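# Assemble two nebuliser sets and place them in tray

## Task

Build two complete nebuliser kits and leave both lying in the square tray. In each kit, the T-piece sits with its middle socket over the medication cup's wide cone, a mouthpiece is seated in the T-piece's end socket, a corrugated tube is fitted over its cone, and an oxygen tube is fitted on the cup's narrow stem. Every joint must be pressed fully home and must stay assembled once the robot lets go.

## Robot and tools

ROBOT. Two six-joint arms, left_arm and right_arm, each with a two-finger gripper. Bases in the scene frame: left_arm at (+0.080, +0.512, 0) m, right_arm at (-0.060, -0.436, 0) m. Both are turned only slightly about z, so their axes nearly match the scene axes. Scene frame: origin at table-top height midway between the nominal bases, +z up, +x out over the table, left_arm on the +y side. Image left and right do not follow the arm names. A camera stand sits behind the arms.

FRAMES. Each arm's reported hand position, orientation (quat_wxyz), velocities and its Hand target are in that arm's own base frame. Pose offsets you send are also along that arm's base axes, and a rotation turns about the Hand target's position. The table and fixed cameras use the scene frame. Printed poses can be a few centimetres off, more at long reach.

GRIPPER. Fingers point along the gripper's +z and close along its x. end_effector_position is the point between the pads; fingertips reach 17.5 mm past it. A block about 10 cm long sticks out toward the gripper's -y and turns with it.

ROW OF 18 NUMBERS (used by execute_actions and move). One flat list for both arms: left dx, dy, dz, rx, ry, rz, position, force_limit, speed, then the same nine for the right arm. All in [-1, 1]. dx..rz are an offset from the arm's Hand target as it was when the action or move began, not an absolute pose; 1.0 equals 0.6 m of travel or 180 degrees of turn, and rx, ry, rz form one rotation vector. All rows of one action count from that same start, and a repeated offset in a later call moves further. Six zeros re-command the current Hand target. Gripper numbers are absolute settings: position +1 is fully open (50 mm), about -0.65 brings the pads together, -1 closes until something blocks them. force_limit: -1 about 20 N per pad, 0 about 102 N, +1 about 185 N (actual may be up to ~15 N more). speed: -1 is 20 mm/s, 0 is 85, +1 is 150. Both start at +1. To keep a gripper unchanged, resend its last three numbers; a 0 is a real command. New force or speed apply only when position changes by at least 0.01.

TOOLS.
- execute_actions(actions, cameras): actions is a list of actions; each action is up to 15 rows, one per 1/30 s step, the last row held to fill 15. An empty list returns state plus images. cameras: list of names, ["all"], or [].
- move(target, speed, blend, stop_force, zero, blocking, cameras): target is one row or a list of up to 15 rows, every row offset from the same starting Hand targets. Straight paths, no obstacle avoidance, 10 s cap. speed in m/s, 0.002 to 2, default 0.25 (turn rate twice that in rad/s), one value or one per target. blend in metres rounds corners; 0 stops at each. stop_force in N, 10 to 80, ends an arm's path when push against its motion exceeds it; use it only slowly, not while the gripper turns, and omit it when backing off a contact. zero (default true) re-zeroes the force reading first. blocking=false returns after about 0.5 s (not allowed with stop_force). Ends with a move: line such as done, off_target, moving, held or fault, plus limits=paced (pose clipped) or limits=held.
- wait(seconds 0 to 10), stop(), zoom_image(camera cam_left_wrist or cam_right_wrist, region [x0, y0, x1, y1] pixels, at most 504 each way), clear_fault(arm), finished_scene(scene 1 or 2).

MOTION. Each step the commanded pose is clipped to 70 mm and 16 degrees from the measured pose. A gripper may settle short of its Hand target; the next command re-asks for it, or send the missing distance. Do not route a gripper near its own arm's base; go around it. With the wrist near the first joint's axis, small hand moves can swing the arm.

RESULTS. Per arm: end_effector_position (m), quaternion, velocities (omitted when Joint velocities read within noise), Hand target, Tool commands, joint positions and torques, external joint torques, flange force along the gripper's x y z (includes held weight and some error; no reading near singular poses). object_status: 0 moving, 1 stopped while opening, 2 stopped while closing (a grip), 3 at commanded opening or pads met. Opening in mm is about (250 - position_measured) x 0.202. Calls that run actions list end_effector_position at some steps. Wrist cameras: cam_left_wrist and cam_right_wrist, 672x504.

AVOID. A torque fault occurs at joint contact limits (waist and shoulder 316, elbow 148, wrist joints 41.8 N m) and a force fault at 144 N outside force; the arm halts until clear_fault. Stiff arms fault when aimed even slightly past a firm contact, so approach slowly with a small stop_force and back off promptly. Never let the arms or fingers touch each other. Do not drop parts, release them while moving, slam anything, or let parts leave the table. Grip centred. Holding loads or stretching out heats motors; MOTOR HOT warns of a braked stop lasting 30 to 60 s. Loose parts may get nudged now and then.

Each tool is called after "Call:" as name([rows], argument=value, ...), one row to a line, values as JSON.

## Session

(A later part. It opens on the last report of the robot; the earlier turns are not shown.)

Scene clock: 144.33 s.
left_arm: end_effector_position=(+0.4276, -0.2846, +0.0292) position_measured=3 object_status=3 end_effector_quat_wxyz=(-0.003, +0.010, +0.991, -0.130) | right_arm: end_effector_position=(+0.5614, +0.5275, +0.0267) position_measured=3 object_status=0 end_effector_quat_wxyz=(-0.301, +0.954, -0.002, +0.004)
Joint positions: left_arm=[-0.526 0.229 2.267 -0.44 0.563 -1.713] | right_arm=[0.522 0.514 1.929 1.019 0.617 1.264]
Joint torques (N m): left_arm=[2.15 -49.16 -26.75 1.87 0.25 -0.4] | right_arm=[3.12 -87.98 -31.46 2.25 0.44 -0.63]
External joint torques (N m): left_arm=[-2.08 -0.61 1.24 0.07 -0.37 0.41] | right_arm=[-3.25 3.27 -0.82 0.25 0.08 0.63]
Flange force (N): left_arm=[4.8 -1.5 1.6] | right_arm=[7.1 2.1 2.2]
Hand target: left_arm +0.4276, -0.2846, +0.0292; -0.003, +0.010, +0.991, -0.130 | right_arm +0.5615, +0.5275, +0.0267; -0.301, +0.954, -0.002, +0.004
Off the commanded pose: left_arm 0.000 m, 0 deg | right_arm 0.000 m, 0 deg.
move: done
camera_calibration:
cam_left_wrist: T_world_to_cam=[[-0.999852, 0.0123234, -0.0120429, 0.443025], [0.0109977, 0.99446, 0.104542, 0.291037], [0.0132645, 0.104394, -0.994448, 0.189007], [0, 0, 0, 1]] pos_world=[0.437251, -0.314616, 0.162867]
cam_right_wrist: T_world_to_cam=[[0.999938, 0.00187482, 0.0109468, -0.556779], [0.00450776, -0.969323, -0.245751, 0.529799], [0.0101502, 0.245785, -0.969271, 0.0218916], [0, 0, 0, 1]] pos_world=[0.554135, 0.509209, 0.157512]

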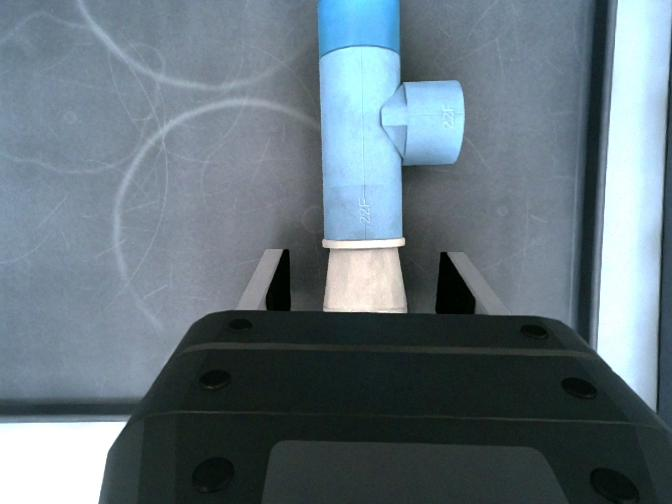

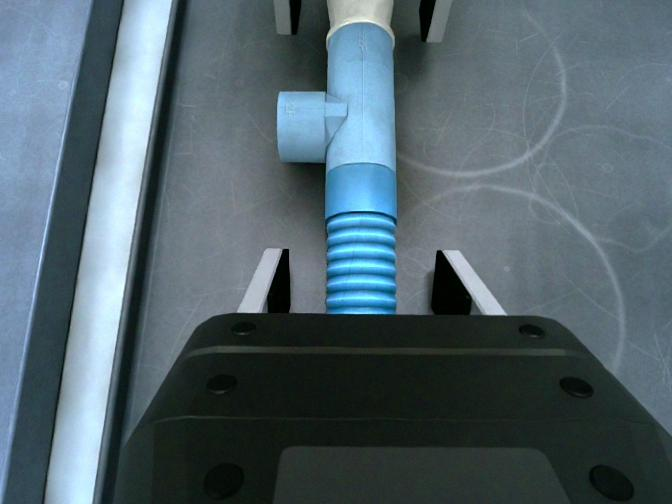

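Call:
move([
  [0,0.0258,0.0967,0,0,0,1,-0.5,-0.6,0,0.0417,0,0,0,0,1,-0.4,-0.6],
  [-0.0377,0.291,0.3513,0,0,0,1,-0.5,-0.6,0,0.0558,0,0,0,0,1,-0.4,-0.6],
], speed=[0.1,0.3], blend=[0.02,0], cameras=["all"])

Scene clock: 147.17 s.
left_arm: end_effector_position=(+0.4050, -0.1101, +0.2400) position_measured=3 object_status=3 end_effector_quat_wxyz=(-0.003, +0.010, +0.991, -0.130) | right_arm: end_effector_position=(+0.5615, +0.5610, +0.0267) position_measured=3 object_status=3 end_effector_quat_wxyz=(-0.301, +0.954, -0.002, +0.004)
Joint positions: left_arm=[-0.17 -0.154 2.178 -0.292 1.098 -1.591] | right_arm=[0.564 0.535 1.89 1.009 0.603 1.316]
Joint torques (N m): left_arm=[1.81 -23.15 -41.01 2.95 0.4 -0.38] | right_arm=[3.25 -91.02 -31.91 2.34 0.37 -0.65]
External joint torques (N m): left_arm=[-1.85 0.36 1.71 0.07 -0.42 0.38] | right_arm=[-3.28 3.37 -1.04 0.22 0.06 0.65]
Flange force (N): left_arm=[2.2 -2.7 4.5] | right_arm=[7.6 1.3 2.5]
Hand target: left_arm +0.4050, -0.1100, +0.2400; -0.003, +0.010, +0.991, -0.130 | right_arm +0.5615, +0.5610, +0.0267; -0.301, +0.954, -0.002, +0.004
Off the commanded pose: left_arm 0.000 m, 0 deg | right_arm 0.000 m, 0 deg.
move: done
camera_calibration:
cam_left_wrist: T_world_to_cam=[[-0.99985, 0.012423, -0.0120339, 0.420725], [0.0110977, 0.994458, 0.104543, 0.095575], [0.0132659, 0.104394, -0.994448, 0.38071], [0, 0, 0, 1]] pos_world=[0.414551, -0.140016, 0.373667]
cam_right_wrist: T_world_to_cam=[[0.999938, 0.00187521, 0.0109466, -0.556842], [0.00450711, -0.969346, -0.245657, 0.562173], [0.0101504, 0.245691, -0.969295, 0.0137371], [0, 0, 0, 1]] pos_world=[0.554135, 0.542609, 0.157512]

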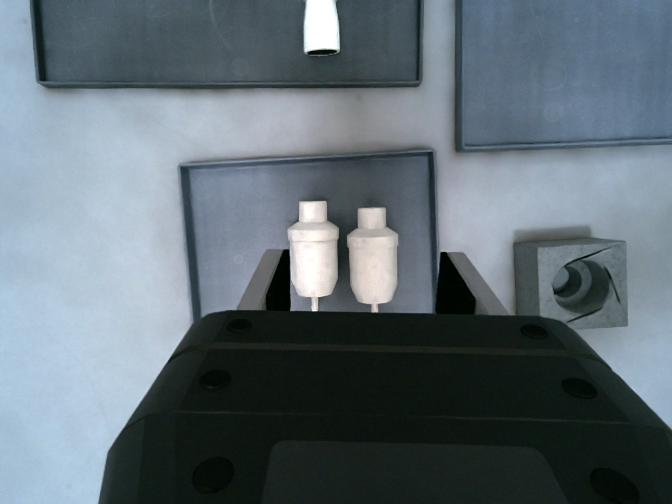

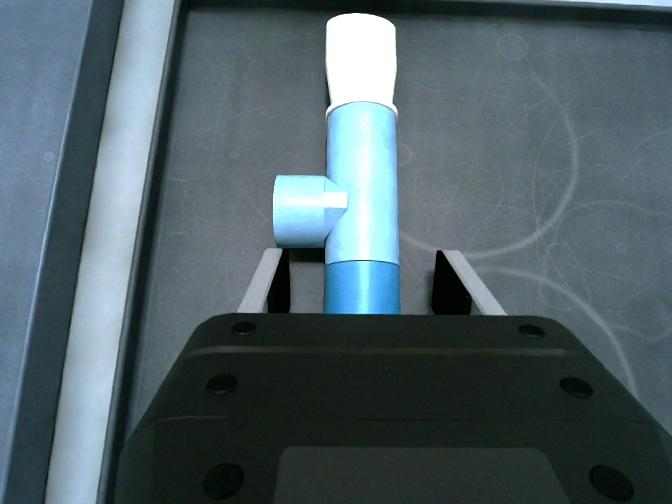

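Call:
move(target=[0,0,0,0,0,0,1,-0.5,-0.6,0,-0.0035,-0.0012,0,0,0,1,0.2,-0.6], speed=0.02)

Call:
move(target=[0,0,0,0,0,0,1,-0.5,-0.6,0,0,0,0,0,0,-1,0.2,-0.6], speed=0.02, cameras=["all"])

Call:
zoom_image(camera="cam_right_wrist", region=[240, 160, 480, 320])

Scene clock: 148.87 s.
left_arm: end_effector_position=(+0.4050, -0.1100, +0.2400) position_measured=3 object_status=3 end_effector_quat_wxyz=(-0.003, +0.010, +0.991, -0.130) | right_arm: end_effector_position=(+0.5615, +0.5589, +0.0259) position_measured=3 object_status=3 end_effector_quat_wxyz=(-0.301, +0.954, -0.002, +0.004)
Joint positions: left_arm=[-0.17 -0.154 2.178 -0.292 1.098 -1.591] | right_arm=[0.561 0.534 1.893 1.011 0.603 1.31]
Joint torques (N m): left_arm=[1.97 -23.03 -41.01 2.92 0.4 -0.39] | right_arm=[3.15 -90.9 -31.92 2.33 0.37 -0.61]
External joint torques (N m): left_arm=[-1.89 0.2 1.68 0.1 -0.42 0.39] | right_arm=[-3.16 3.62 -0.81 0.2 0.08 0.61]
Flange force (N): left_arm=[2.5 -2.8 4.3] | right_arm=[7.4 1.7 2.8]
Hand target: left_arm +0.4050, -0.1100, +0.2400; -0.003, +0.010, +0.991, -0.130 | right_arm +0.5615, +0.5589, +0.0259; -0.301, +0.954, -0.002, +0.004
Off the commanded pose: left_arm 0.000 m, 0 deg | right_arm 0.000 m, 0 deg.
move: done

Scene clock: 149.67 s.
left_arm: end_effector_position=(+0.4050, -0.1100, +0.2400) position_measured=3 object_status=3 end_effector_quat_wxyz=(-0.003, +0.010, +0.991, -0.130) | right_arm: end_effector_position=(+0.5615, +0.5589, +0.0259) position_measured=134 object_status=2 end_effector_quat_wxyz=(-0.301, +0.954, -0.002, +0.004)
Joint positions: left_arm=[-0.17 -0.154 2.178 -0.292 1.098 -1.591] | right_arm=[0.561 0.534 1.893 1.011 0.603 1.31]
Joint torques (N m): left_arm=[2.15 -23.19 -41.09 2.93 0.38 -0.4] | right_arm=[3.34 -90.07 -31.79 2.22 0.38 -0.62]
External joint torques (N m): left_arm=[-1.96 -0.01 1.7 0.11 -0.4 0.4] | right_arm=[-3.27 2.85 -1.02 0.32 0.07 0.62]
Flange force (N): left_arm=[2.9 -2.9 4.2] | right_arm=[7.0 1.5 1.9]
Hand target: left_arm +0.4050, -0.1100, +0.2400; -0.003, +0.010, +0.991, -0.130 | right_arm +0.5615, +0.5589, +0.0259; -0.301, +0.954, -0.002, +0.004
Off the commanded pose: left_arm 0.000 m, 0 deg | right_arm 0.000 m, 0 deg.
move: done
camera_calibration:
cam_left_wrist: T_world_to_cam=[[-0.999852, 0.0123234, -0.0120429, 0.420814], [0.0109977, 0.99446, 0.104542, 0.0956262], [0.0132645, 0.104394, -0.994448, 0.380609], [0, 0, 0, 1]] pos_world=[0.414651, -0.140016, 0.373567]
cam_right_wrist: T_world_to_cam=[[0.999938, 0.00187521, 0.0109466, -0.556831], [0.00450711, -0.969346, -0.245657, 0.559965], [0.0101504, 0.245691, -0.969295, 0.0135746], [0, 0, 0, 1]] pos_world=[0.554135, 0.540509, 0.156812]

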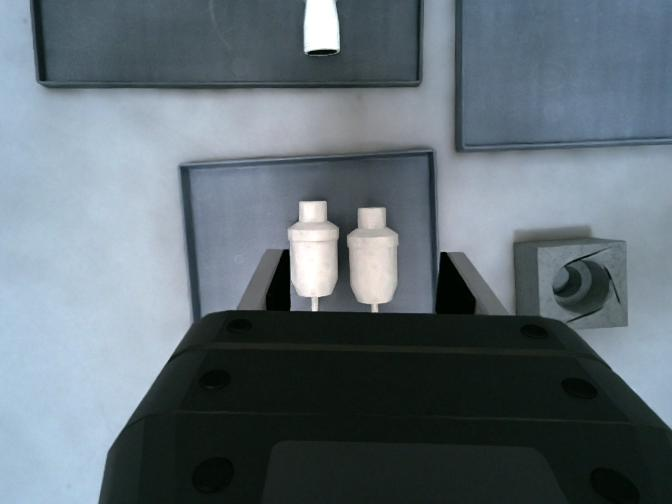

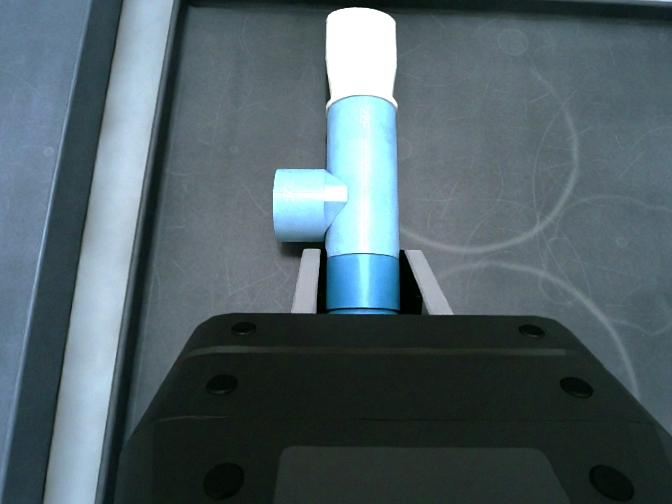

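Scaled by 2.100 from the camera's 672x504 image, which has a finer 960x720 frame.

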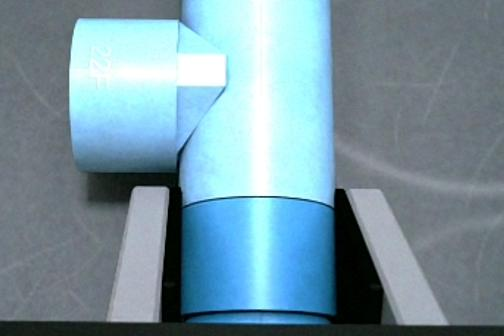

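Call:
move([
  [0.0475,0.0367,-0.2,-0.1667,0,0,0.80,-0.5,-0.6,0,0,0.305,0,0,0,-1,0.2,-0.6],
  [0.0475,0.0367,-0.2,-0.1667,0,0,0.80,-0.5,-0.6,-0.061,-0.1583,0.305,0,0,-0.5,-1,0.2,-0.6],
], speed=[0.15,0.25], blend=[0.02,0], cameras=["all"])

Scene clock: 158.13 s.
left_arm: end_effector_position=(+0.4335, -0.0880, +0.1200) position_measured=32 object_status=3 end_effector_quat_wxyz=(+0.000, +0.010, +0.924, -0.383) | right_arm: end_effector_position=(+0.5249, +0.4639, +0.2089) position_measured=134 object_status=2 end_effector_quat_wxyz=(-0.210, +0.673, -0.676, +0.215)
Joint positions: left_arm=[0.186 0.167 2.305 -0.902 1.083 -0.749] | right_arm=[0.857 0.201 1.964 -0.749 0.701 4.522]
Joint torques (N m): left_arm=[2.06 -41.76 -25.65 0.3 2.04 -0.39] | right_arm=[2.95 -60.77 -35.22 1.34 -0.36 -0.63]
External joint torques (N m): left_arm=[-2.07 -0.19 1.28 0.04 -0.43 0.39] | right_arm=[-3.05 3.41 -0.92 0.17 0.02 0.63]
Flange force (N): left_arm=[1.7 -2.4 5.1] | right_arm=[-2.4 -3.8 6.9]
Hand target: left_arm +0.4335, -0.0880, +0.1200; +0.000, +0.010, +0.924, -0.383 | right_arm +0.5249, +0.4639, +0.2089; -0.210, +0.673, -0.676, +0.215
Off the commanded pose: left_arm 0.000 m, 0 deg | right_arm 0.000 m, 0 deg.
move: done
camera_calibration:
cam_left_wrist: T_world_to_cam=[[-0.999852, 0.00464888, -0.0165906, 0.447464], [0.010997, 0.913458, -0.406785, 0.140189], [0.0132637, -0.406907, -0.913373, 0.203925], [0, 0, 0, 1]] pos_world=[0.443151, -0.047158, 0.25071]
cam_right_wrist: T_world_to_cam=[[0.00187521, -0.999938, 0.0109466, 0.466567], [-0.969346, -0.00450711, -0.245657, 0.576584], [0.245691, -0.0101504, -0.969295, 0.209717], [0, 0, 0, 1]] pos_world=[0.506509, 0.471265, 0.339812]

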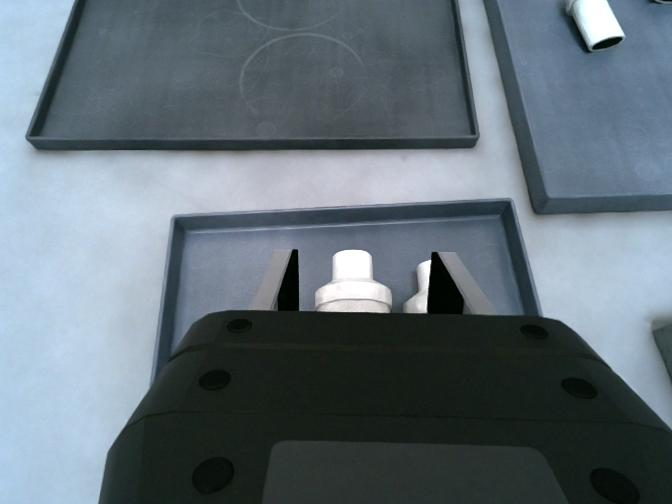

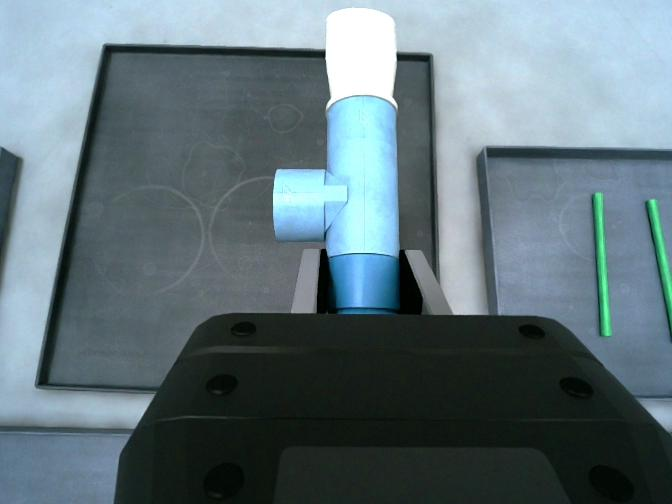

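Call:
move([
  [-0.0013,0,-0.125,0,0,0,0.80,-0.5,-0.6,0,0,0,0,0,0,-1,0.2,-0.6],
  [-0.0013,0,-0.1592,0,0,0,0.80,-0.5,-0.6,0,0,0,0,0,0,-1,0.2,-0.6],
], speed=[0.12,0.04], blend=[0.005,0], cameras=["cam_left_wrist"])

Scene clock: 161.00 s.
left_arm: end_effector_position=(+0.4327, -0.0880, +0.0244) position_measured=32 object_status=3 end_effector_quat_wxyz=(+0.000, +0.010, +0.924, -0.383) | right_arm: end_effector_position=(+0.5249, +0.4639, +0.2089) position_measured=134 object_status=2 end_effector_quat_wxyz=(-0.210, +0.673, -0.676, +0.215)
Joint positions: left_arm=[0.187 0.347 2.354 -1.018 0.951 -0.529] | right_arm=[0.857 0.201 1.964 -0.749 0.701 4.522]
Joint torques (N m): left_arm=[2.33 -50.83 -15.91 0.03 2.35 -0.42] | right_arm=[3.36 -60.85 -35.34 1.32 -0.37 -0.59]
External joint torques (N m): left_arm=[-2.29 -0.55 0.97 0.03 -0.43 0.42] | right_arm=[-3.51 3.54 -0.75 0.19 0.03 0.59]
Flange force (N): left_arm=[1.7 -3.6 4.6] | right_arm=[-1.8 -4.2 7.4]
Hand target: left_arm +0.4327, -0.0880, +0.0244; +0.000, +0.010, +0.924, -0.383 | right_arm +0.5249, +0.4639, +0.2089; -0.210, +0.673, -0.676, +0.215
Off the commanded pose: left_arm 0.000 m, 0 deg | right_arm 0.000 m, 0 deg.
move: done
camera_calibration:
cam_left_wrist: T_world_to_cam=[[-0.999852, 0.00464888, -0.0165906, 0.44508], [0.010997, 0.913458, -0.406785, 0.10135], [0.0132637, -0.406907, -0.913373, 0.116709], [0, 0, 0, 1]] pos_world=[0.442351, -0.047158, 0.15521]
Images, in order (width x height): cam_left_wrist 672x504.

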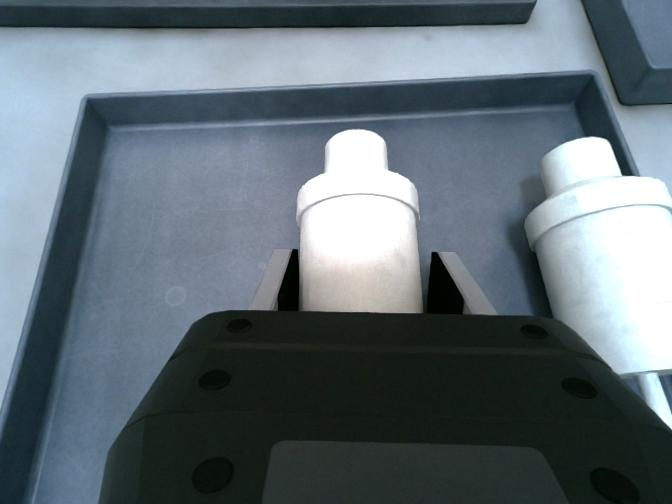

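Call:
move(target=[0,0,0,0,0,0,-1,-0.2,-0.6,0,0,0,0,0,0,-1,0.2,-0.6], speed=0.05)

Call:
move(target=[0,0,0.2,0,0,0,-1,-0.2,-0.6,0,0,0,0,0,0,-1,0.2,-0.6], speed=0.12, cameras=["cam_left_wrist"])

Scene clock: 161.70 s.
left_arm: end_effector_position=(+0.4327, -0.0880, +0.0244) position_measured=69 object_status=2 end_effector_quat_wxyz=(+0.000, +0.010, +0.924, -0.383) | right_arm: end_effector_position=(+0.5249, +0.4639, +0.2089) position_measured=134 object_status=2 end_effector_quat_wxyz=(-0.210, +0.673, -0.676, +0.215)
Joint positions: left_arm=[0.187 0.347 2.354 -1.018 0.951 -0.529] | right_arm=[0.857 0.201 1.964 -0.749 0.701 4.522]
Joint torques (N m): left_arm=[2.27 -50.54 -16.12 0.01 2.37 -0.39] | right_arm=[3 -60.57 -35.41 1.37 -0.4 -0.6]
External joint torques (N m): left_arm=[-2.33 -0.92 0.89 0.04 -0.47 0.4] | right_arm=[-3.15 3.28 -0.71 0.14 0.06 0.6]
Flange force (N): left_arm=[1.9 -4.3 4.1] | right_arm=[-1.9 -3.7 6.8]
Hand target: left_arm +0.4327, -0.0880, +0.0244; +0.000, +0.010, +0.924, -0.383 | right_arm +0.5249, +0.4639, +0.2089; -0.210, +0.673, -0.676, +0.215
Off the commanded pose: left_arm 0.000 m, 0 deg | right_arm 0.000 m, 0 deg.
move: done

Scene clock: 163.00 s.
left_arm: end_effector_position=(+0.4327, -0.0880, +0.1444) position_measured=69 object_status=2 end_effector_quat_wxyz=(+0.000, +0.010, +0.924, -0.383) | right_arm: end_effector_position=(+0.5249, +0.4639, +0.2089) position_measured=134 object_status=2 end_effector_quat_wxyz=(-0.210, +0.673, -0.676, +0.215)
Joint positions: left_arm=[0.187 0.126 2.289 -0.879 1.119 -0.799] | right_arm=[0.857 0.201 1.964 -0.749 0.701 4.522]
Joint torques (N m): left_arm=[2.36 -39.93 -27.72 0.35 1.99 -0.42] | right_arm=[3.67 -60.55 -35.25 1.22 -0.38 -0.57]
External joint torques (N m): left_arm=[-2.45 0.42 1.02 0.06 -0.47 0.42] | right_arm=[-3.66 3.1 -0.89 0.29 0.04 0.57]
Flange force (N): left_arm=[0.2 -2.0 6.1] | right_arm=[-1.3 -4.7 6.7]
Hand target: left_arm +0.4327, -0.0880, +0.1444; +0.000, +0.010, +0.924, -0.383 | right_arm +0.5249, +0.4639, +0.2089; -0.210, +0.673, -0.676, +0.215
Off the commanded pose: left_arm 0.000 m, 0 deg | right_arm 0.000 m, 0 deg.
move: done
camera_calibration:
cam_left_wrist: T_world_to_cam=[[-0.999854, 0.00460011, -0.0164579, 0.446932], [0.0108985, 0.913458, -0.406788, 0.150168], [0.0131623, -0.406908, -0.913374, 0.226268], [0, 0, 0, 1]] pos_world=[0.442252, -0.0471579, 0.27511]
Images, in order (width x height): cam_left_wrist 672x504.

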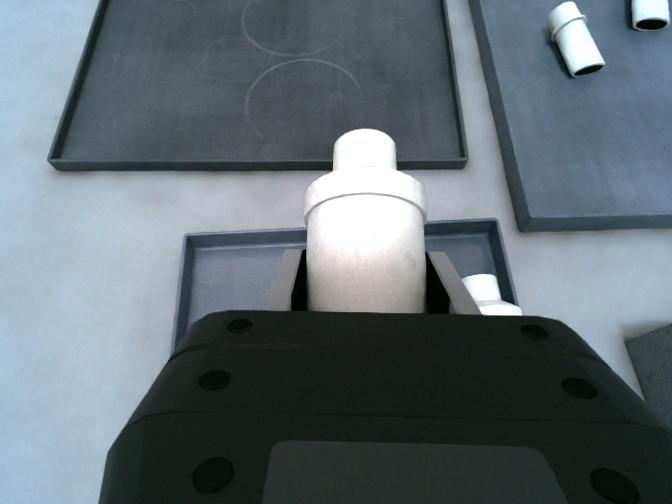

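Call:
move([
  [-0.0108,-0.25,0.0943,0.0144,0,0,-1,-0.2,-0.6,0,0,0,0,0,0,-1,0.2,-0.6],
  [-0.0108,-0.4487,0.0943,0.0144,0,0,-1,-0.2,-0.6,0,0,0,0,0,0,-1,0.2,-0.6],
], speed=[0.2,0.12], blend=[0.02,0], cameras=["all"])

Scene clock: 166.03 s.
left_arm: end_effector_position=(+0.4263, -0.3572, +0.2010) position_measured=69 object_status=2 end_effector_quat_wxyz=(+0.000, +0.010, +0.932, -0.362) | right_arm: end_effector_position=(+0.5249, +0.4639, +0.2089) position_measured=134 object_status=2 end_effector_quat_wxyz=(-0.210, +0.673, -0.676, +0.215)
Joint positions: left_arm=[-0.436 0.042 2.22 -1.003 0.817 -1.289] | right_arm=[0.857 0.201 1.964 -0.749 0.701 4.522]
Joint torques (N m): left_arm=[2.19 -36.98 -34.11 0.29 1 -0.42] | right_arm=[3.18 -60.96 -35.43 1.31 -0.42 -0.59]
External joint torques (N m): left_arm=[-2.22 0.28 1.55 0.05 -0.44 0.42] | right_arm=[-3.24 3.63 -0.67 0.2 0.08 0.59]
Flange force (N): left_arm=[4.1 -0.5 5.0] | right_arm=[-2.1 -3.9 7.2]
Hand target: left_arm +0.4263, -0.3572, +0.2010; +0.000, +0.010, +0.932, -0.362 | right_arm +0.5249, +0.4639, +0.2089; -0.210, +0.673, -0.676, +0.215
Off the commanded pose: left_arm 0.000 m, 0 deg | right_arm 0.000 m, 0 deg.
move: done
camera_calibration:
cam_left_wrist: T_world_to_cam=[[-0.999853, 0.00530175, -0.0163264, 0.44294], [0.0108972, 0.930922, -0.365056, 0.41698], [0.0132632, -0.365181, -0.930842, 0.186967], [0, 0, 0, 1]] pos_world=[0.435851, -0.322248, 0.33349]
cam_right_wrist: T_world_to_cam=[[0.00187521, -0.999938, 0.0109466, 0.466567], [-0.969346, -0.00450711, -0.245657, 0.576584], [0.245691, -0.0101504, -0.969295, 0.209717], [0, 0, 0, 1]] pos_world=[0.506509, 0.471265, 0.339812]

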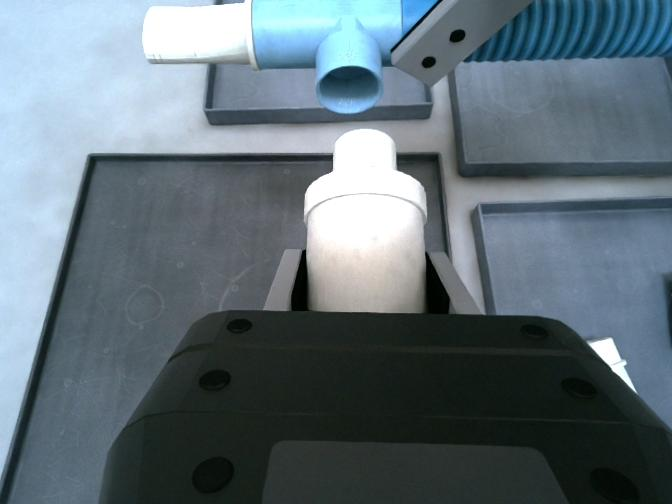

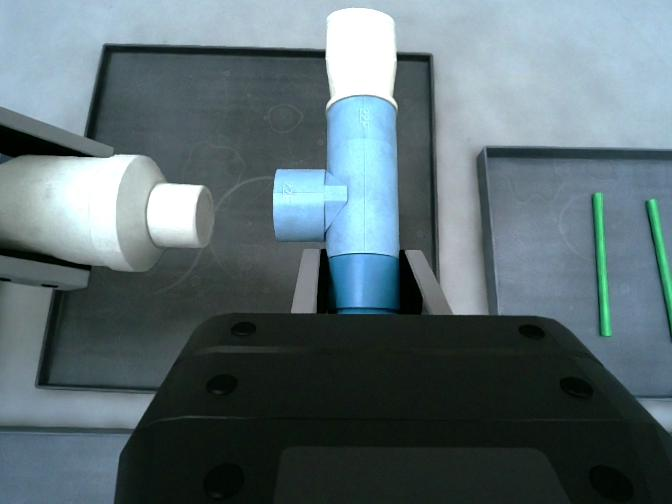

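Call:
zoom_image(camera="cam_left_wrist", region=[290, 0, 440, 200])

Call:
zoom_image(camera="cam_right_wrist", region=[130, 140, 370, 300])

Scaled by 2.520 from the camera's 672x504 image, which has a finer 960x720 frame.

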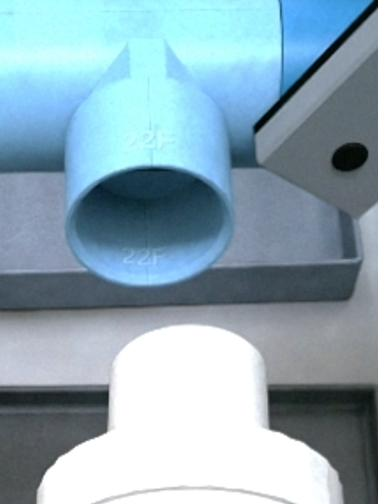

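Scaled by 2.100 from the camera's 672x504 image, which has a finer 960x720 frame.

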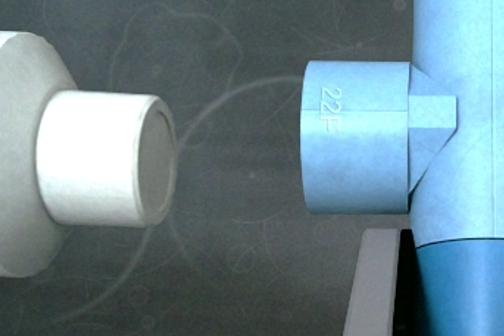

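Call:
zoom_image(camera="cam_right_wrist", region=[0, 140, 220, 290])

Call:
zoom_image(camera="cam_right_wrist", region=[260, 150, 360, 250])

Scaled by 2.291 from the camera's 672x504 image, which has a finer 960x720 frame.

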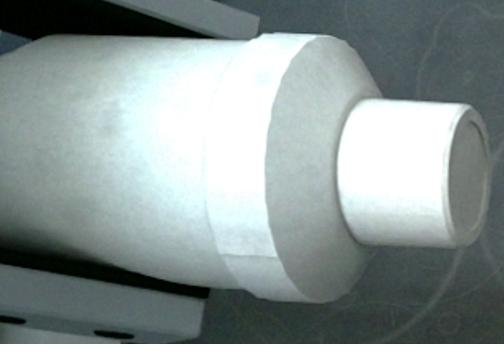

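Scaled by 5.040 from the camera's 672x504 image, which has a finer 960x720 frame.

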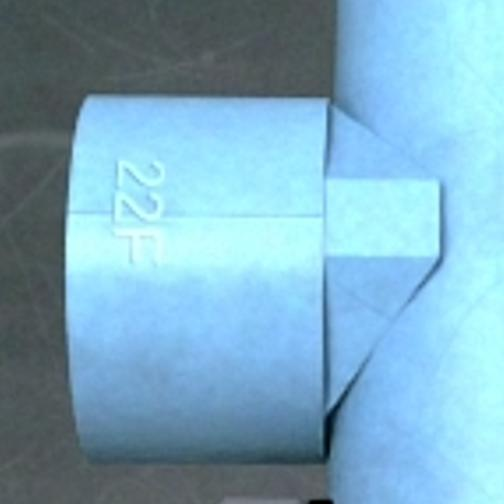

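Call:
move(target=[0.004,-0.0333,0,0,0,0.015,-1,-0.2,-0.6,0,0,0,0,0,0,-1,0.2,-0.6], speed=0.06, cameras=["all"])

Call:
zoom_image(camera="cam_right_wrist", region=[130, 140, 370, 300])

Call:
zoom_image(camera="cam_left_wrist", region=[290, 40, 440, 220])

Scene clock: 195.53 s.
left_arm: end_effector_position=(+0.4287, -0.3772, +0.2010) position_measured=69 object_status=2 end_effector_quat_wxyz=(+0.008, -0.012, +0.932, -0.361) | right_arm: end_effector_position=(+0.5249, +0.4639, +0.2089) position_measured=134 object_status=2 end_effector_quat_wxyz=(-0.210, +0.673, -0.676, +0.215)
Joint positions: left_arm=[-0.482 0.044 2.218 -1.024 0.756 -1.343] | right_arm=[0.857 0.201 1.964 -0.749 0.701 4.522]
Joint torques (N m): left_arm=[2.35 -37.27 -34.3 0.28 0.91 -0.41] | right_arm=[3.04 -60.79 -35.57 1.33 -0.31 -0.58]
External joint torques (N m): left_arm=[-2.23 -0.39 1.45 0.06 -0.46 0.41] | right_arm=[-3.07 3.4 -0.61 0.19 -0.03 0.58]
Flange force (N): left_arm=[5.3 -0.6 3.8] | right_arm=[-1.8 -3.5 7.0]
Hand target: left_arm +0.4287, -0.3772, +0.2010; +0.008, -0.012, +0.932, -0.361 | right_arm +0.5249, +0.4639, +0.2089; -0.210, +0.673, -0.676, +0.215
Off the commanded pose: left_arm 0.000 m, 0 deg | right_arm 0.000 m, 0 deg.
move: done
camera_calibration:
cam_left_wrist: T_world_to_cam=[[-0.998996, -0.041753, -0.0162265, 0.427275], [-0.0329561, 0.930396, -0.365073, 0.454183], [0.0303399, -0.364172, -0.930838, 0.17269], [0, 0, 0, 1]] pos_world=[0.436575, -0.341841, 0.333489]
cam_right_wrist: T_world_to_cam=[[0.00187521, -0.999938, 0.0109466, 0.466567], [-0.969346, -0.00450711, -0.245657, 0.576584], [0.245691, -0.0101504, -0.969295, 0.209717], [0, 0, 0, 1]] pos_world=[0.506509, 0.471265, 0.339812]

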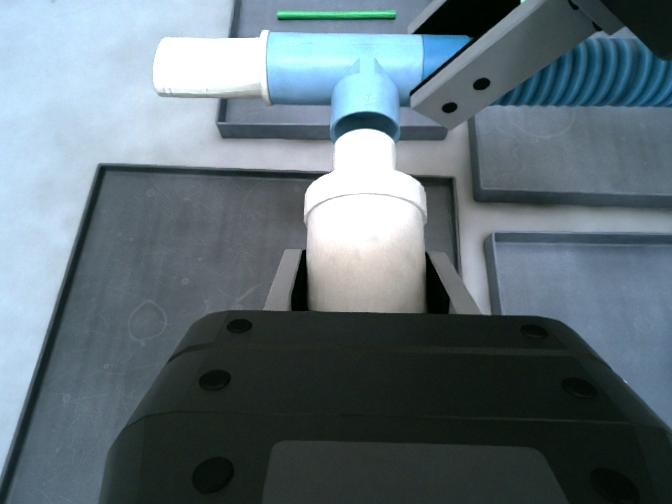

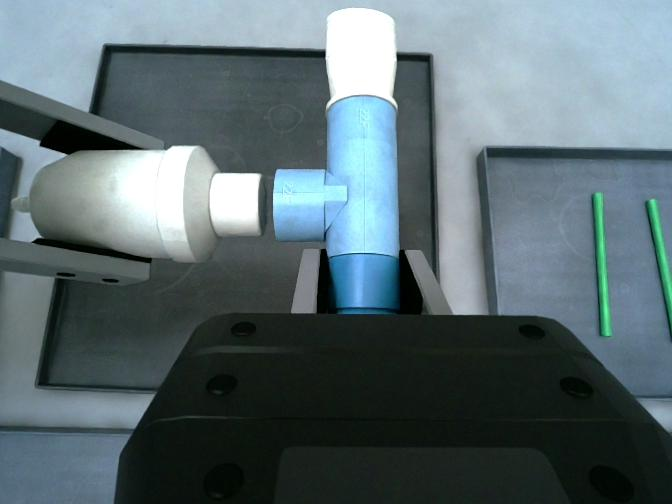

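Scaled by 2.100 from the camera's 672x504 image, which has a finer 960x720 frame.

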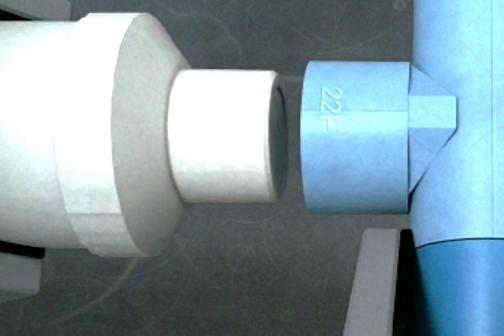

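Scaled by 2.800 from the camera's 672x504 image, which has a finer 960x720 frame.

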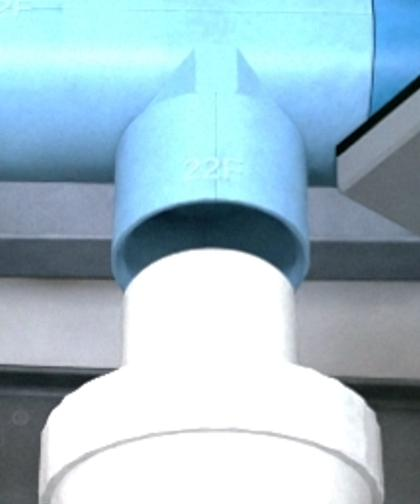

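Call:
move(target=[0.001,-0.04,0,0,0,0,-1,-0.2,-0.6,0,0,0,0,0,0,-1,0.2,-0.6], speed=0.012, stop_force=25, cameras=["all"])

Call:
zoom_image(camera="cam_right_wrist", region=[130, 140, 370, 300])

Call:
zoom_image(camera="cam_left_wrist", region=[290, 40, 440, 220])

Scene clock: 198.30 s.
left_arm: end_effector_position=(+0.4292, -0.3971, +0.2009) position_measured=69 object_status=2 end_effector_quat_wxyz=(+0.008, -0.012, +0.932, -0.361) | right_arm: end_effector_position=(+0.5249, +0.4639, +0.2089) position_measured=134 object_status=2 end_effector_quat_wxyz=(-0.210, +0.673, -0.676, +0.215)
Joint positions: left_arm=[-0.519 0.057 2.204 -1.031 0.731 -1.366] | right_arm=[0.857 0.201 1.964 -0.749 0.701 4.522]
Joint torques (N m): left_arm=[-17.14 -36.68 -45.05 -5.86 3.71 -0.72] | right_arm=[26.91 -60.44 -57.95 1.8 -14.34 -1.02]
External joint torques (N m): left_arm=[17.03 -1.89 12.13 6.21 -3.31 0.72] | right_arm=[-26.89 3.18 21.97 -0.28 14 1.02]
Flange force (N): left_arm=[1.9 31.1 -26.1] | right_arm=[45.6 0.7 7.6]
Hand target: left_arm +0.4292, -0.3971, +0.2009; +0.008, -0.012, +0.932, -0.361 (not the last commanded pose) | right_arm +0.5249, +0.4639, +0.2089; -0.210, +0.673, -0.676, +0.215
Off the commanded pose: left_arm 0.004 m, 0 deg | right_arm 0.000 m, 0 deg.
move: contact (left_arm)
camera_calibration:
cam_left_wrist: T_world_to_cam=[[-0.99899, -0.0418236, -0.0164234, 0.426973], [-0.0329607, 0.930522, -0.36475, 0.472676], [0.0305375, -0.36384, -0.930961, 0.16528], [0, 0, 0, 1]] pos_world=[0.437074, -0.361843, 0.33329]
cam_right_wrist: T_world_to_cam=[[0.00185082, -0.999937, 0.0110435, 0.466546], [-0.969347, -0.00450729, -0.245656, 0.576584], [0.24569, -0.0102504, -0.969294, 0.209764], [0, 0, 0, 1]] pos_world=[0.506509, 0.471265, 0.339813]

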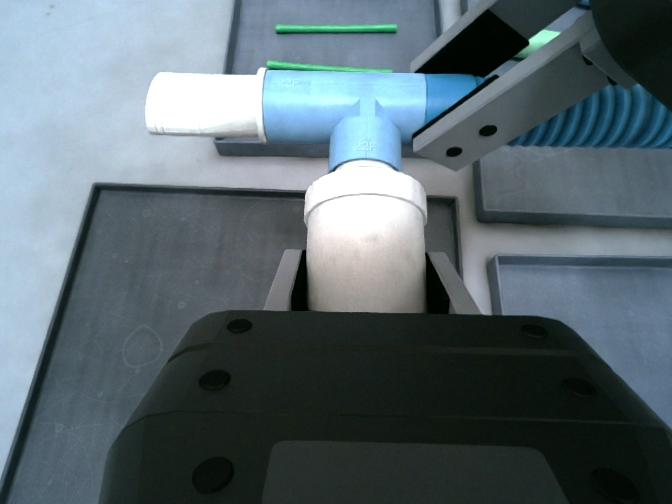

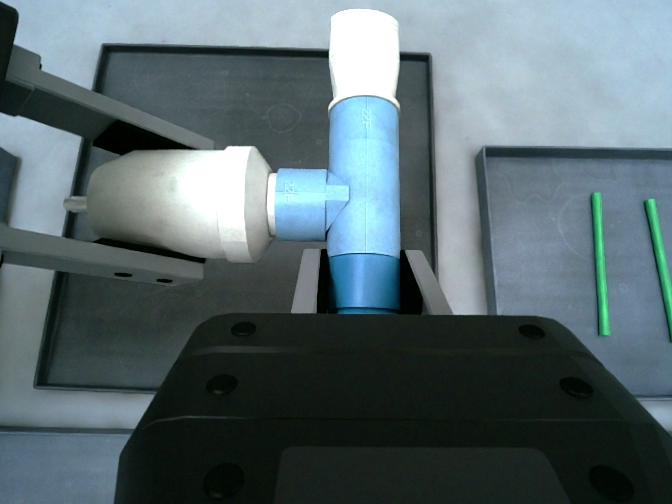

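Scaled by 2.100 from the camera's 672x504 image, which has a finer 960x720 frame.

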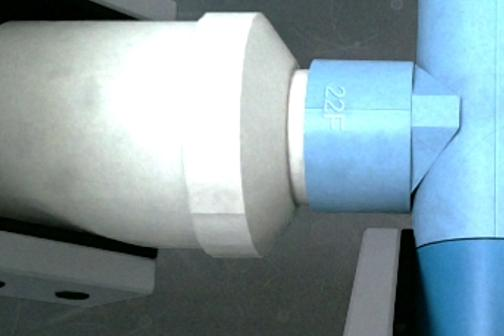

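Scaled by 2.800 from the camera's 672x504 image, which has a finer 960x720 frame.

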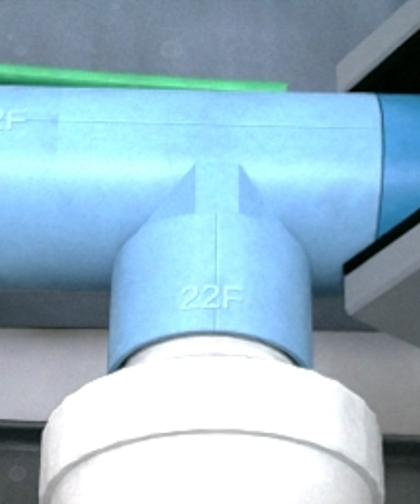

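Call:
move(target=[0.0004,-0.0167,0,0,0,0,-1,-0.2,-0.6,0,0,0,0,0,0,-1,0.2,-0.6], speed=0.01, stop_force=30, cameras=["all"])

Call:
zoom_image(camera="cam_right_wrist", region=[130, 140, 370, 300])

Call:
zoom_image(camera="cam_left_wrist", region=[290, 40, 440, 220])

Scene clock: 199.27 s.
left_arm: end_effector_position=(+0.4293, -0.3989, +0.2008) position_measured=69 object_status=2 end_effector_quat_wxyz=(+0.008, -0.012, +0.932, -0.361) | right_arm: end_effector_position=(+0.5248, +0.4638, +0.2088) position_measured=134 object_status=2 end_effector_quat_wxyz=(-0.210, +0.673, -0.676, +0.215)
Joint positions: left_arm=[-0.522 0.059 2.202 -1.031 0.729 -1.369] | right_arm=[0.857 0.201 1.964 -0.749 0.701 4.522]
Joint torques (N m): left_arm=[-38.02 -36.36 -54.72 -12.02 8.03 -1.01] | right_arm=[46.75 -58.41 -79.46 2.01 -27.77 -1.19]
External joint torques (N m): left_arm=[37.95 -2.42 22.06 12.38 -7.62 1.01] | right_arm=[-46.83 0.99 43.28 -0.5 27.43 1.19]
Flange force (N): left_arm=[-4.8 63.9 -54.2] | right_arm=[89.9 6.7 3.0]
Hand target: left_arm +0.4293, -0.3989, +0.2008; +0.008, -0.012, +0.932, -0.361 (not the last commanded pose) | right_arm +0.5249, +0.4639, +0.2089; -0.210, +0.673, -0.676, +0.215
Off the commanded pose: left_arm 0.008 m, 0 deg | right_arm 0.000 m, 0 deg.
move: contact (left_arm)
camera_calibration:
cam_left_wrist: T_world_to_cam=[[-0.998981, -0.0419324, -0.0167143, 0.42705], [-0.0329655, 0.930633, -0.364465, 0.474303], [0.0308378, -0.363543, -0.931067, 0.164634], [0, 0, 0, 1]] pos_world=[0.437173, -0.363644, 0.33329]
cam_right_wrist: T_world_to_cam=[[0.00170625, -0.999936, 0.0112131, 0.466462], [-0.969371, -0.00440779, -0.245562, 0.576492], [0.245596, -0.0104507, -0.969316, 0.209817], [0, 0, 0, 1]] pos_world=[0.506509, 0.471166, 0.339713]

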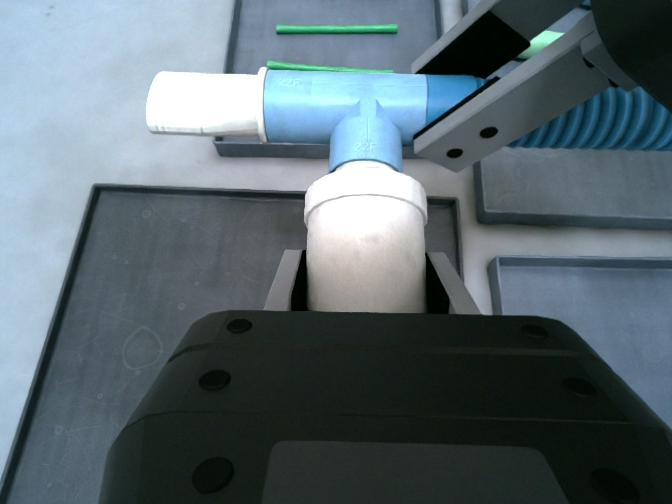

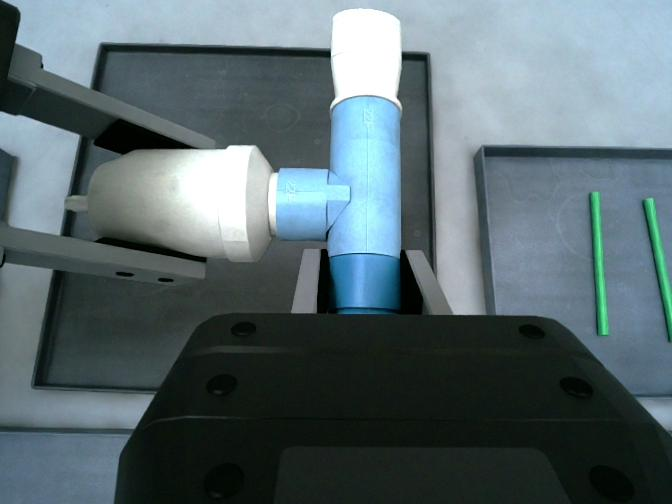

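Scaled by 2.100 from the camera's 672x504 image, which has a finer 960x720 frame.

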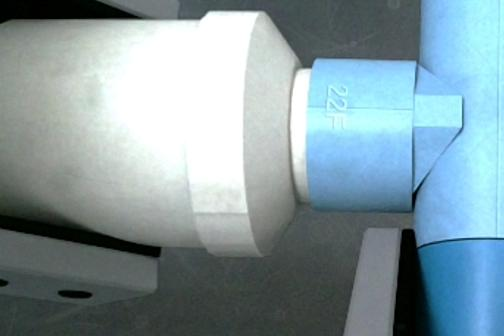

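Scaled by 2.800 from the camera's 672x504 image, which has a finer 960x720 frame.

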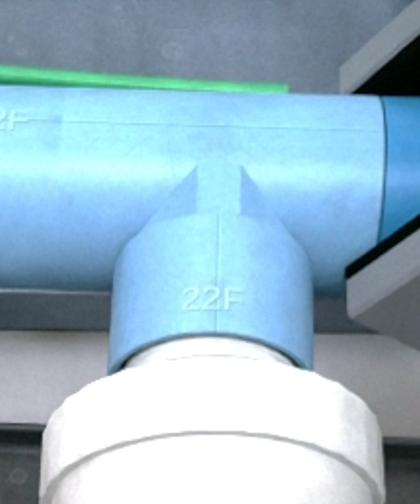

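Call:
zoom_image(camera="cam_right_wrist", region=[240, 150, 340, 270])

Call:
zoom_image(camera="cam_left_wrist", region=[320, 130, 420, 200])

Scaled by 4.200 from the camera's 672x504 image, which has a finer 960x720 frame.

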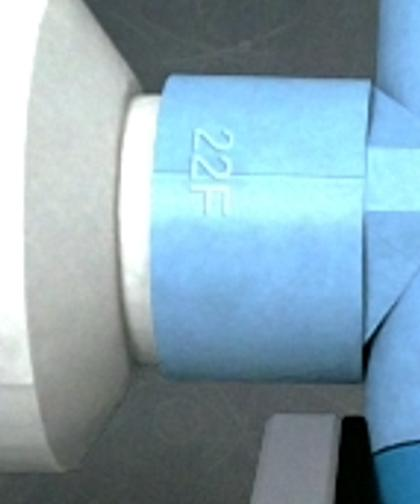

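Scaled by 5.040 from the camera's 672x504 image, which has a finer 960x720 frame.

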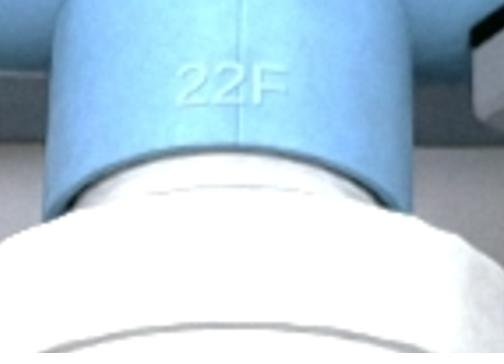

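Call:
move(target=[0.0002,-0.0083,0,0,0,0,-1,-0.2,-0.6,0,0,0,0,0,0,-1,0.2,-0.6], speed=0.006, stop_force=18, cameras=["all"])

Call:
zoom_image(camera="cam_right_wrist", region=[240, 150, 340, 270])

Call:
zoom_image(camera="cam_left_wrist", region=[320, 130, 420, 200])

Scene clock: 202.03 s.
left_arm: end_effector_position=(+0.4294, -0.3998, +0.2009) position_measured=69 object_status=2 end_effector_quat_wxyz=(+0.009, -0.012, +0.932, -0.361) | right_arm: end_effector_position=(+0.5249, +0.4639, +0.2089) position_measured=134 object_status=2 end_effector_quat_wxyz=(-0.210, +0.673, -0.676, +0.215)
Joint positions: left_arm=[-0.524 0.059 2.202 -1.031 0.727 -1.37] | right_arm=[0.857 0.201 1.964 -0.749 0.701 4.522]
Joint torques (N m): left_arm=[-53.81 -36.34 -60.11 -16.04 11.93 -1.04] | right_arm=[58.95 -56.69 -95.5 1.74 -37.11 -1.37]
External joint torques (N m): left_arm=[53.93 -3 27.18 16.4 -11.55 1.04] | right_arm=[-58.98 -0.9 59.31 -0.22 36.77 1.37]
Flange force (N): left_arm=[-12.6 86.0 -74.4] | right_arm=[120.9 14.2 -2.2]
Hand target: left_arm +0.4294, -0.3998, +0.2009; +0.009, -0.012, +0.932, -0.361 (not the last commanded pose) | right_arm +0.5249, +0.4639, +0.2089; -0.210, +0.673, -0.676, +0.215
Off the commanded pose: left_arm 0.004 m, 0 deg | right_arm 0.000 m, 0 deg.
move: contact (left_arm)
camera_calibration:
cam_left_wrist: T_world_to_cam=[[-0.998968, -0.0420845, -0.0170881, 0.427076], [-0.0329737, 0.930662, -0.364391, 0.475167], [0.0312385, -0.363452, -0.931089, 0.164266], [0, 0, 0, 1]] pos_world=[0.437172, -0.364544, 0.333391]
cam_right_wrist: T_world_to_cam=[[0.00187521, -0.999938, 0.0109466, 0.466567], [-0.969346, -0.00450711, -0.245657, 0.576584], [0.245691, -0.0101504, -0.969295, 0.209717], [0, 0, 0, 1]] pos_world=[0.506509, 0.471265, 0.339812]

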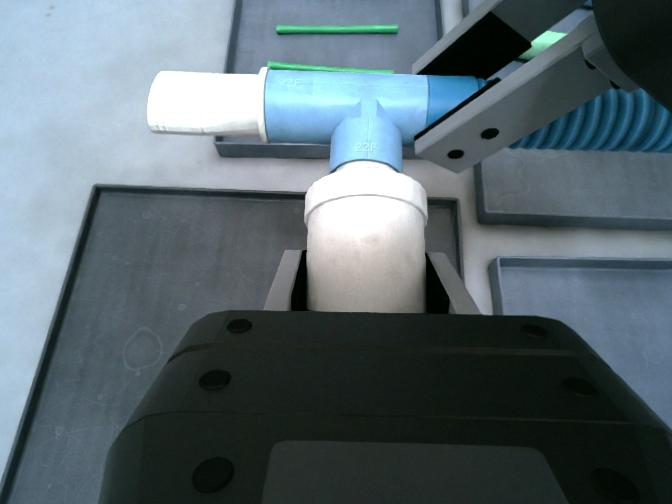

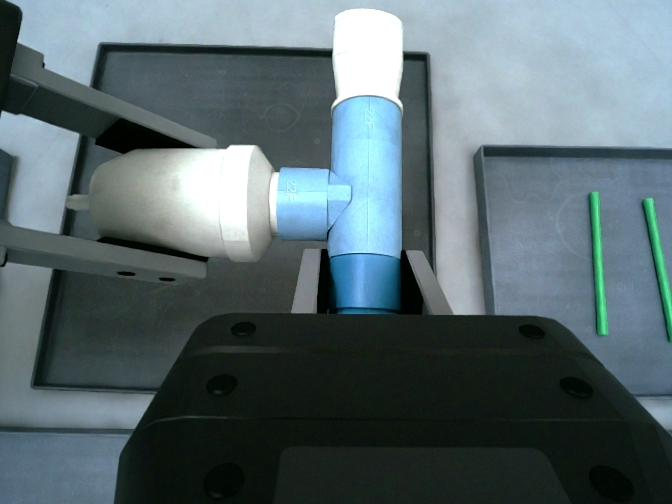

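Scaled by 4.200 from the camera's 672x504 image, which has a finer 960x720 frame.

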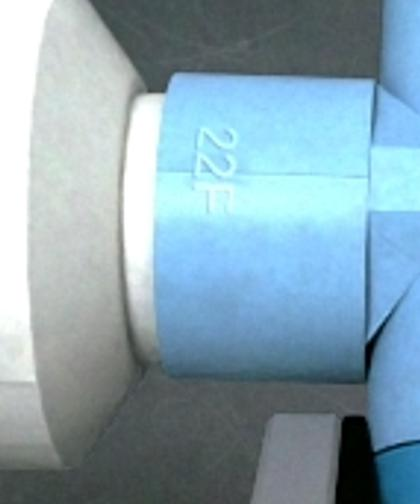

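Scaled by 5.040 from the camera's 672x504 image, which has a finer 960x720 frame.

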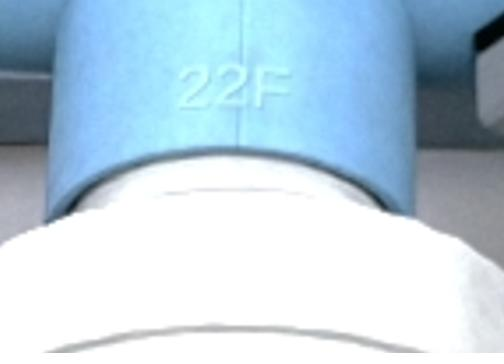

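Call:
move(target=[-0.0001,0.0042,0,0,0,0,-1,-0.2,-0.6,0,0,0,0,0,0,-1,0.2,-0.6], speed=0.01, cameras=["all"])

Call:
zoom_image(camera="cam_right_wrist", region=[240, 150, 340, 270])

Scene clock: 203.07 s.
left_arm: end_effector_position=(+0.4293, -0.3974, +0.2009) position_measured=69 object_status=2 end_effector_quat_wxyz=(+0.009, -0.012, +0.932, -0.361) | right_arm: end_effector_position=(+0.5249, +0.4642, +0.2091) position_measured=134 object_status=2 end_effector_quat_wxyz=(-0.210, +0.673, -0.676, +0.215)
Joint positions: left_arm=[-0.52 0.057 2.204 -1.03 0.731 -1.367] | right_arm=[0.857 0.201 1.964 -0.749 0.7 4.522]
Joint torques (N m): left_arm=[-21.96 -36.79 -43.82 -6.11 5.62 -0.46] | right_arm=[26.11 -60.54 -61.11 1.19 -15.75 -1.03]
External joint torques (N m): left_arm=[21.96 -1.84 10.94 6.47 -5.22 0.46] | right_arm=[-26.11 3.06 24.97 0.32 15.41 1.03]
Flange force (N): left_arm=[-3.9 35.1 -30.0] | right_arm=[48.0 4.7 4.5]
Hand target: left_arm +0.4293, -0.3973, +0.2009; +0.009, -0.012, +0.932, -0.361 | right_arm +0.5249, +0.4639, +0.2089; -0.210, +0.673, -0.676, +0.215
Off the commanded pose: left_arm 0.000 m, 0 deg | right_arm 0.000 m, 0 deg.
move: done
camera_calibration:
cam_left_wrist: T_world_to_cam=[[-0.998974, -0.0419532, -0.0170266, 0.427207], [-0.032867, 0.930586, -0.364594, 0.472926], [0.0311406, -0.363661, -0.931011, 0.16508], [0, 0, 0, 1]] pos_world=[0.437172, -0.362143, 0.333391]
cam_right_wrist: T_world_to_cam=[[0.00218863, -0.999942, 0.0105115, 0.466756], [-0.969268, -0.00470709, -0.245963, 0.576768], [0.245998, -0.00965018, -0.969222, 0.209398], [0, 0, 0, 1]] pos_world=[0.50651, 0.471465, 0.339911]

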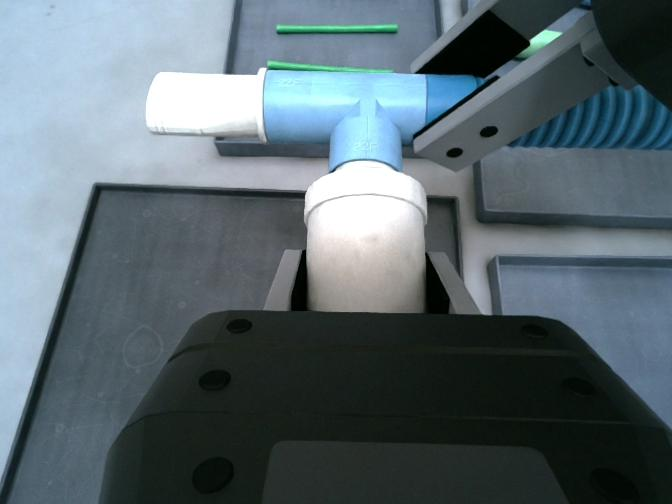

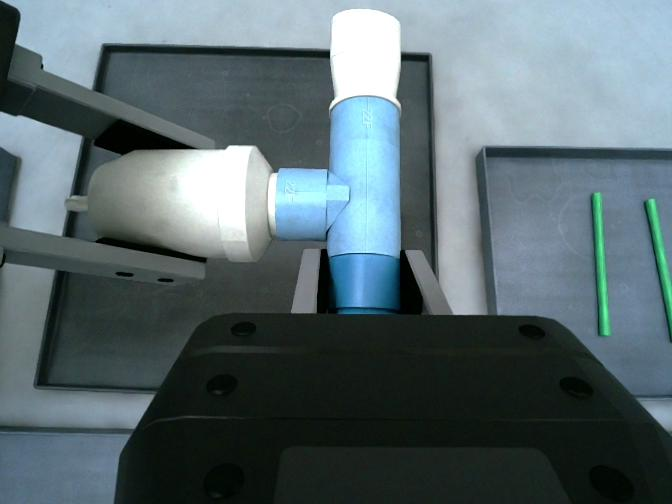

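Scaled by 4.200 from the camera's 672x504 image, which has a finer 960x720 frame.

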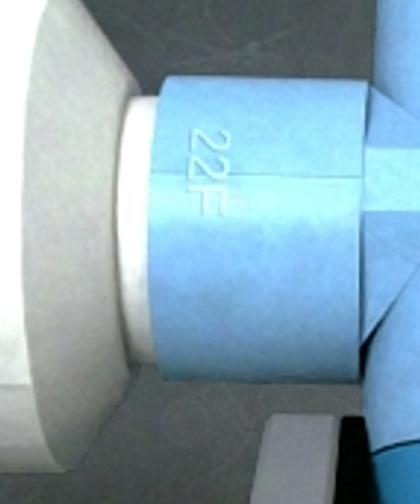

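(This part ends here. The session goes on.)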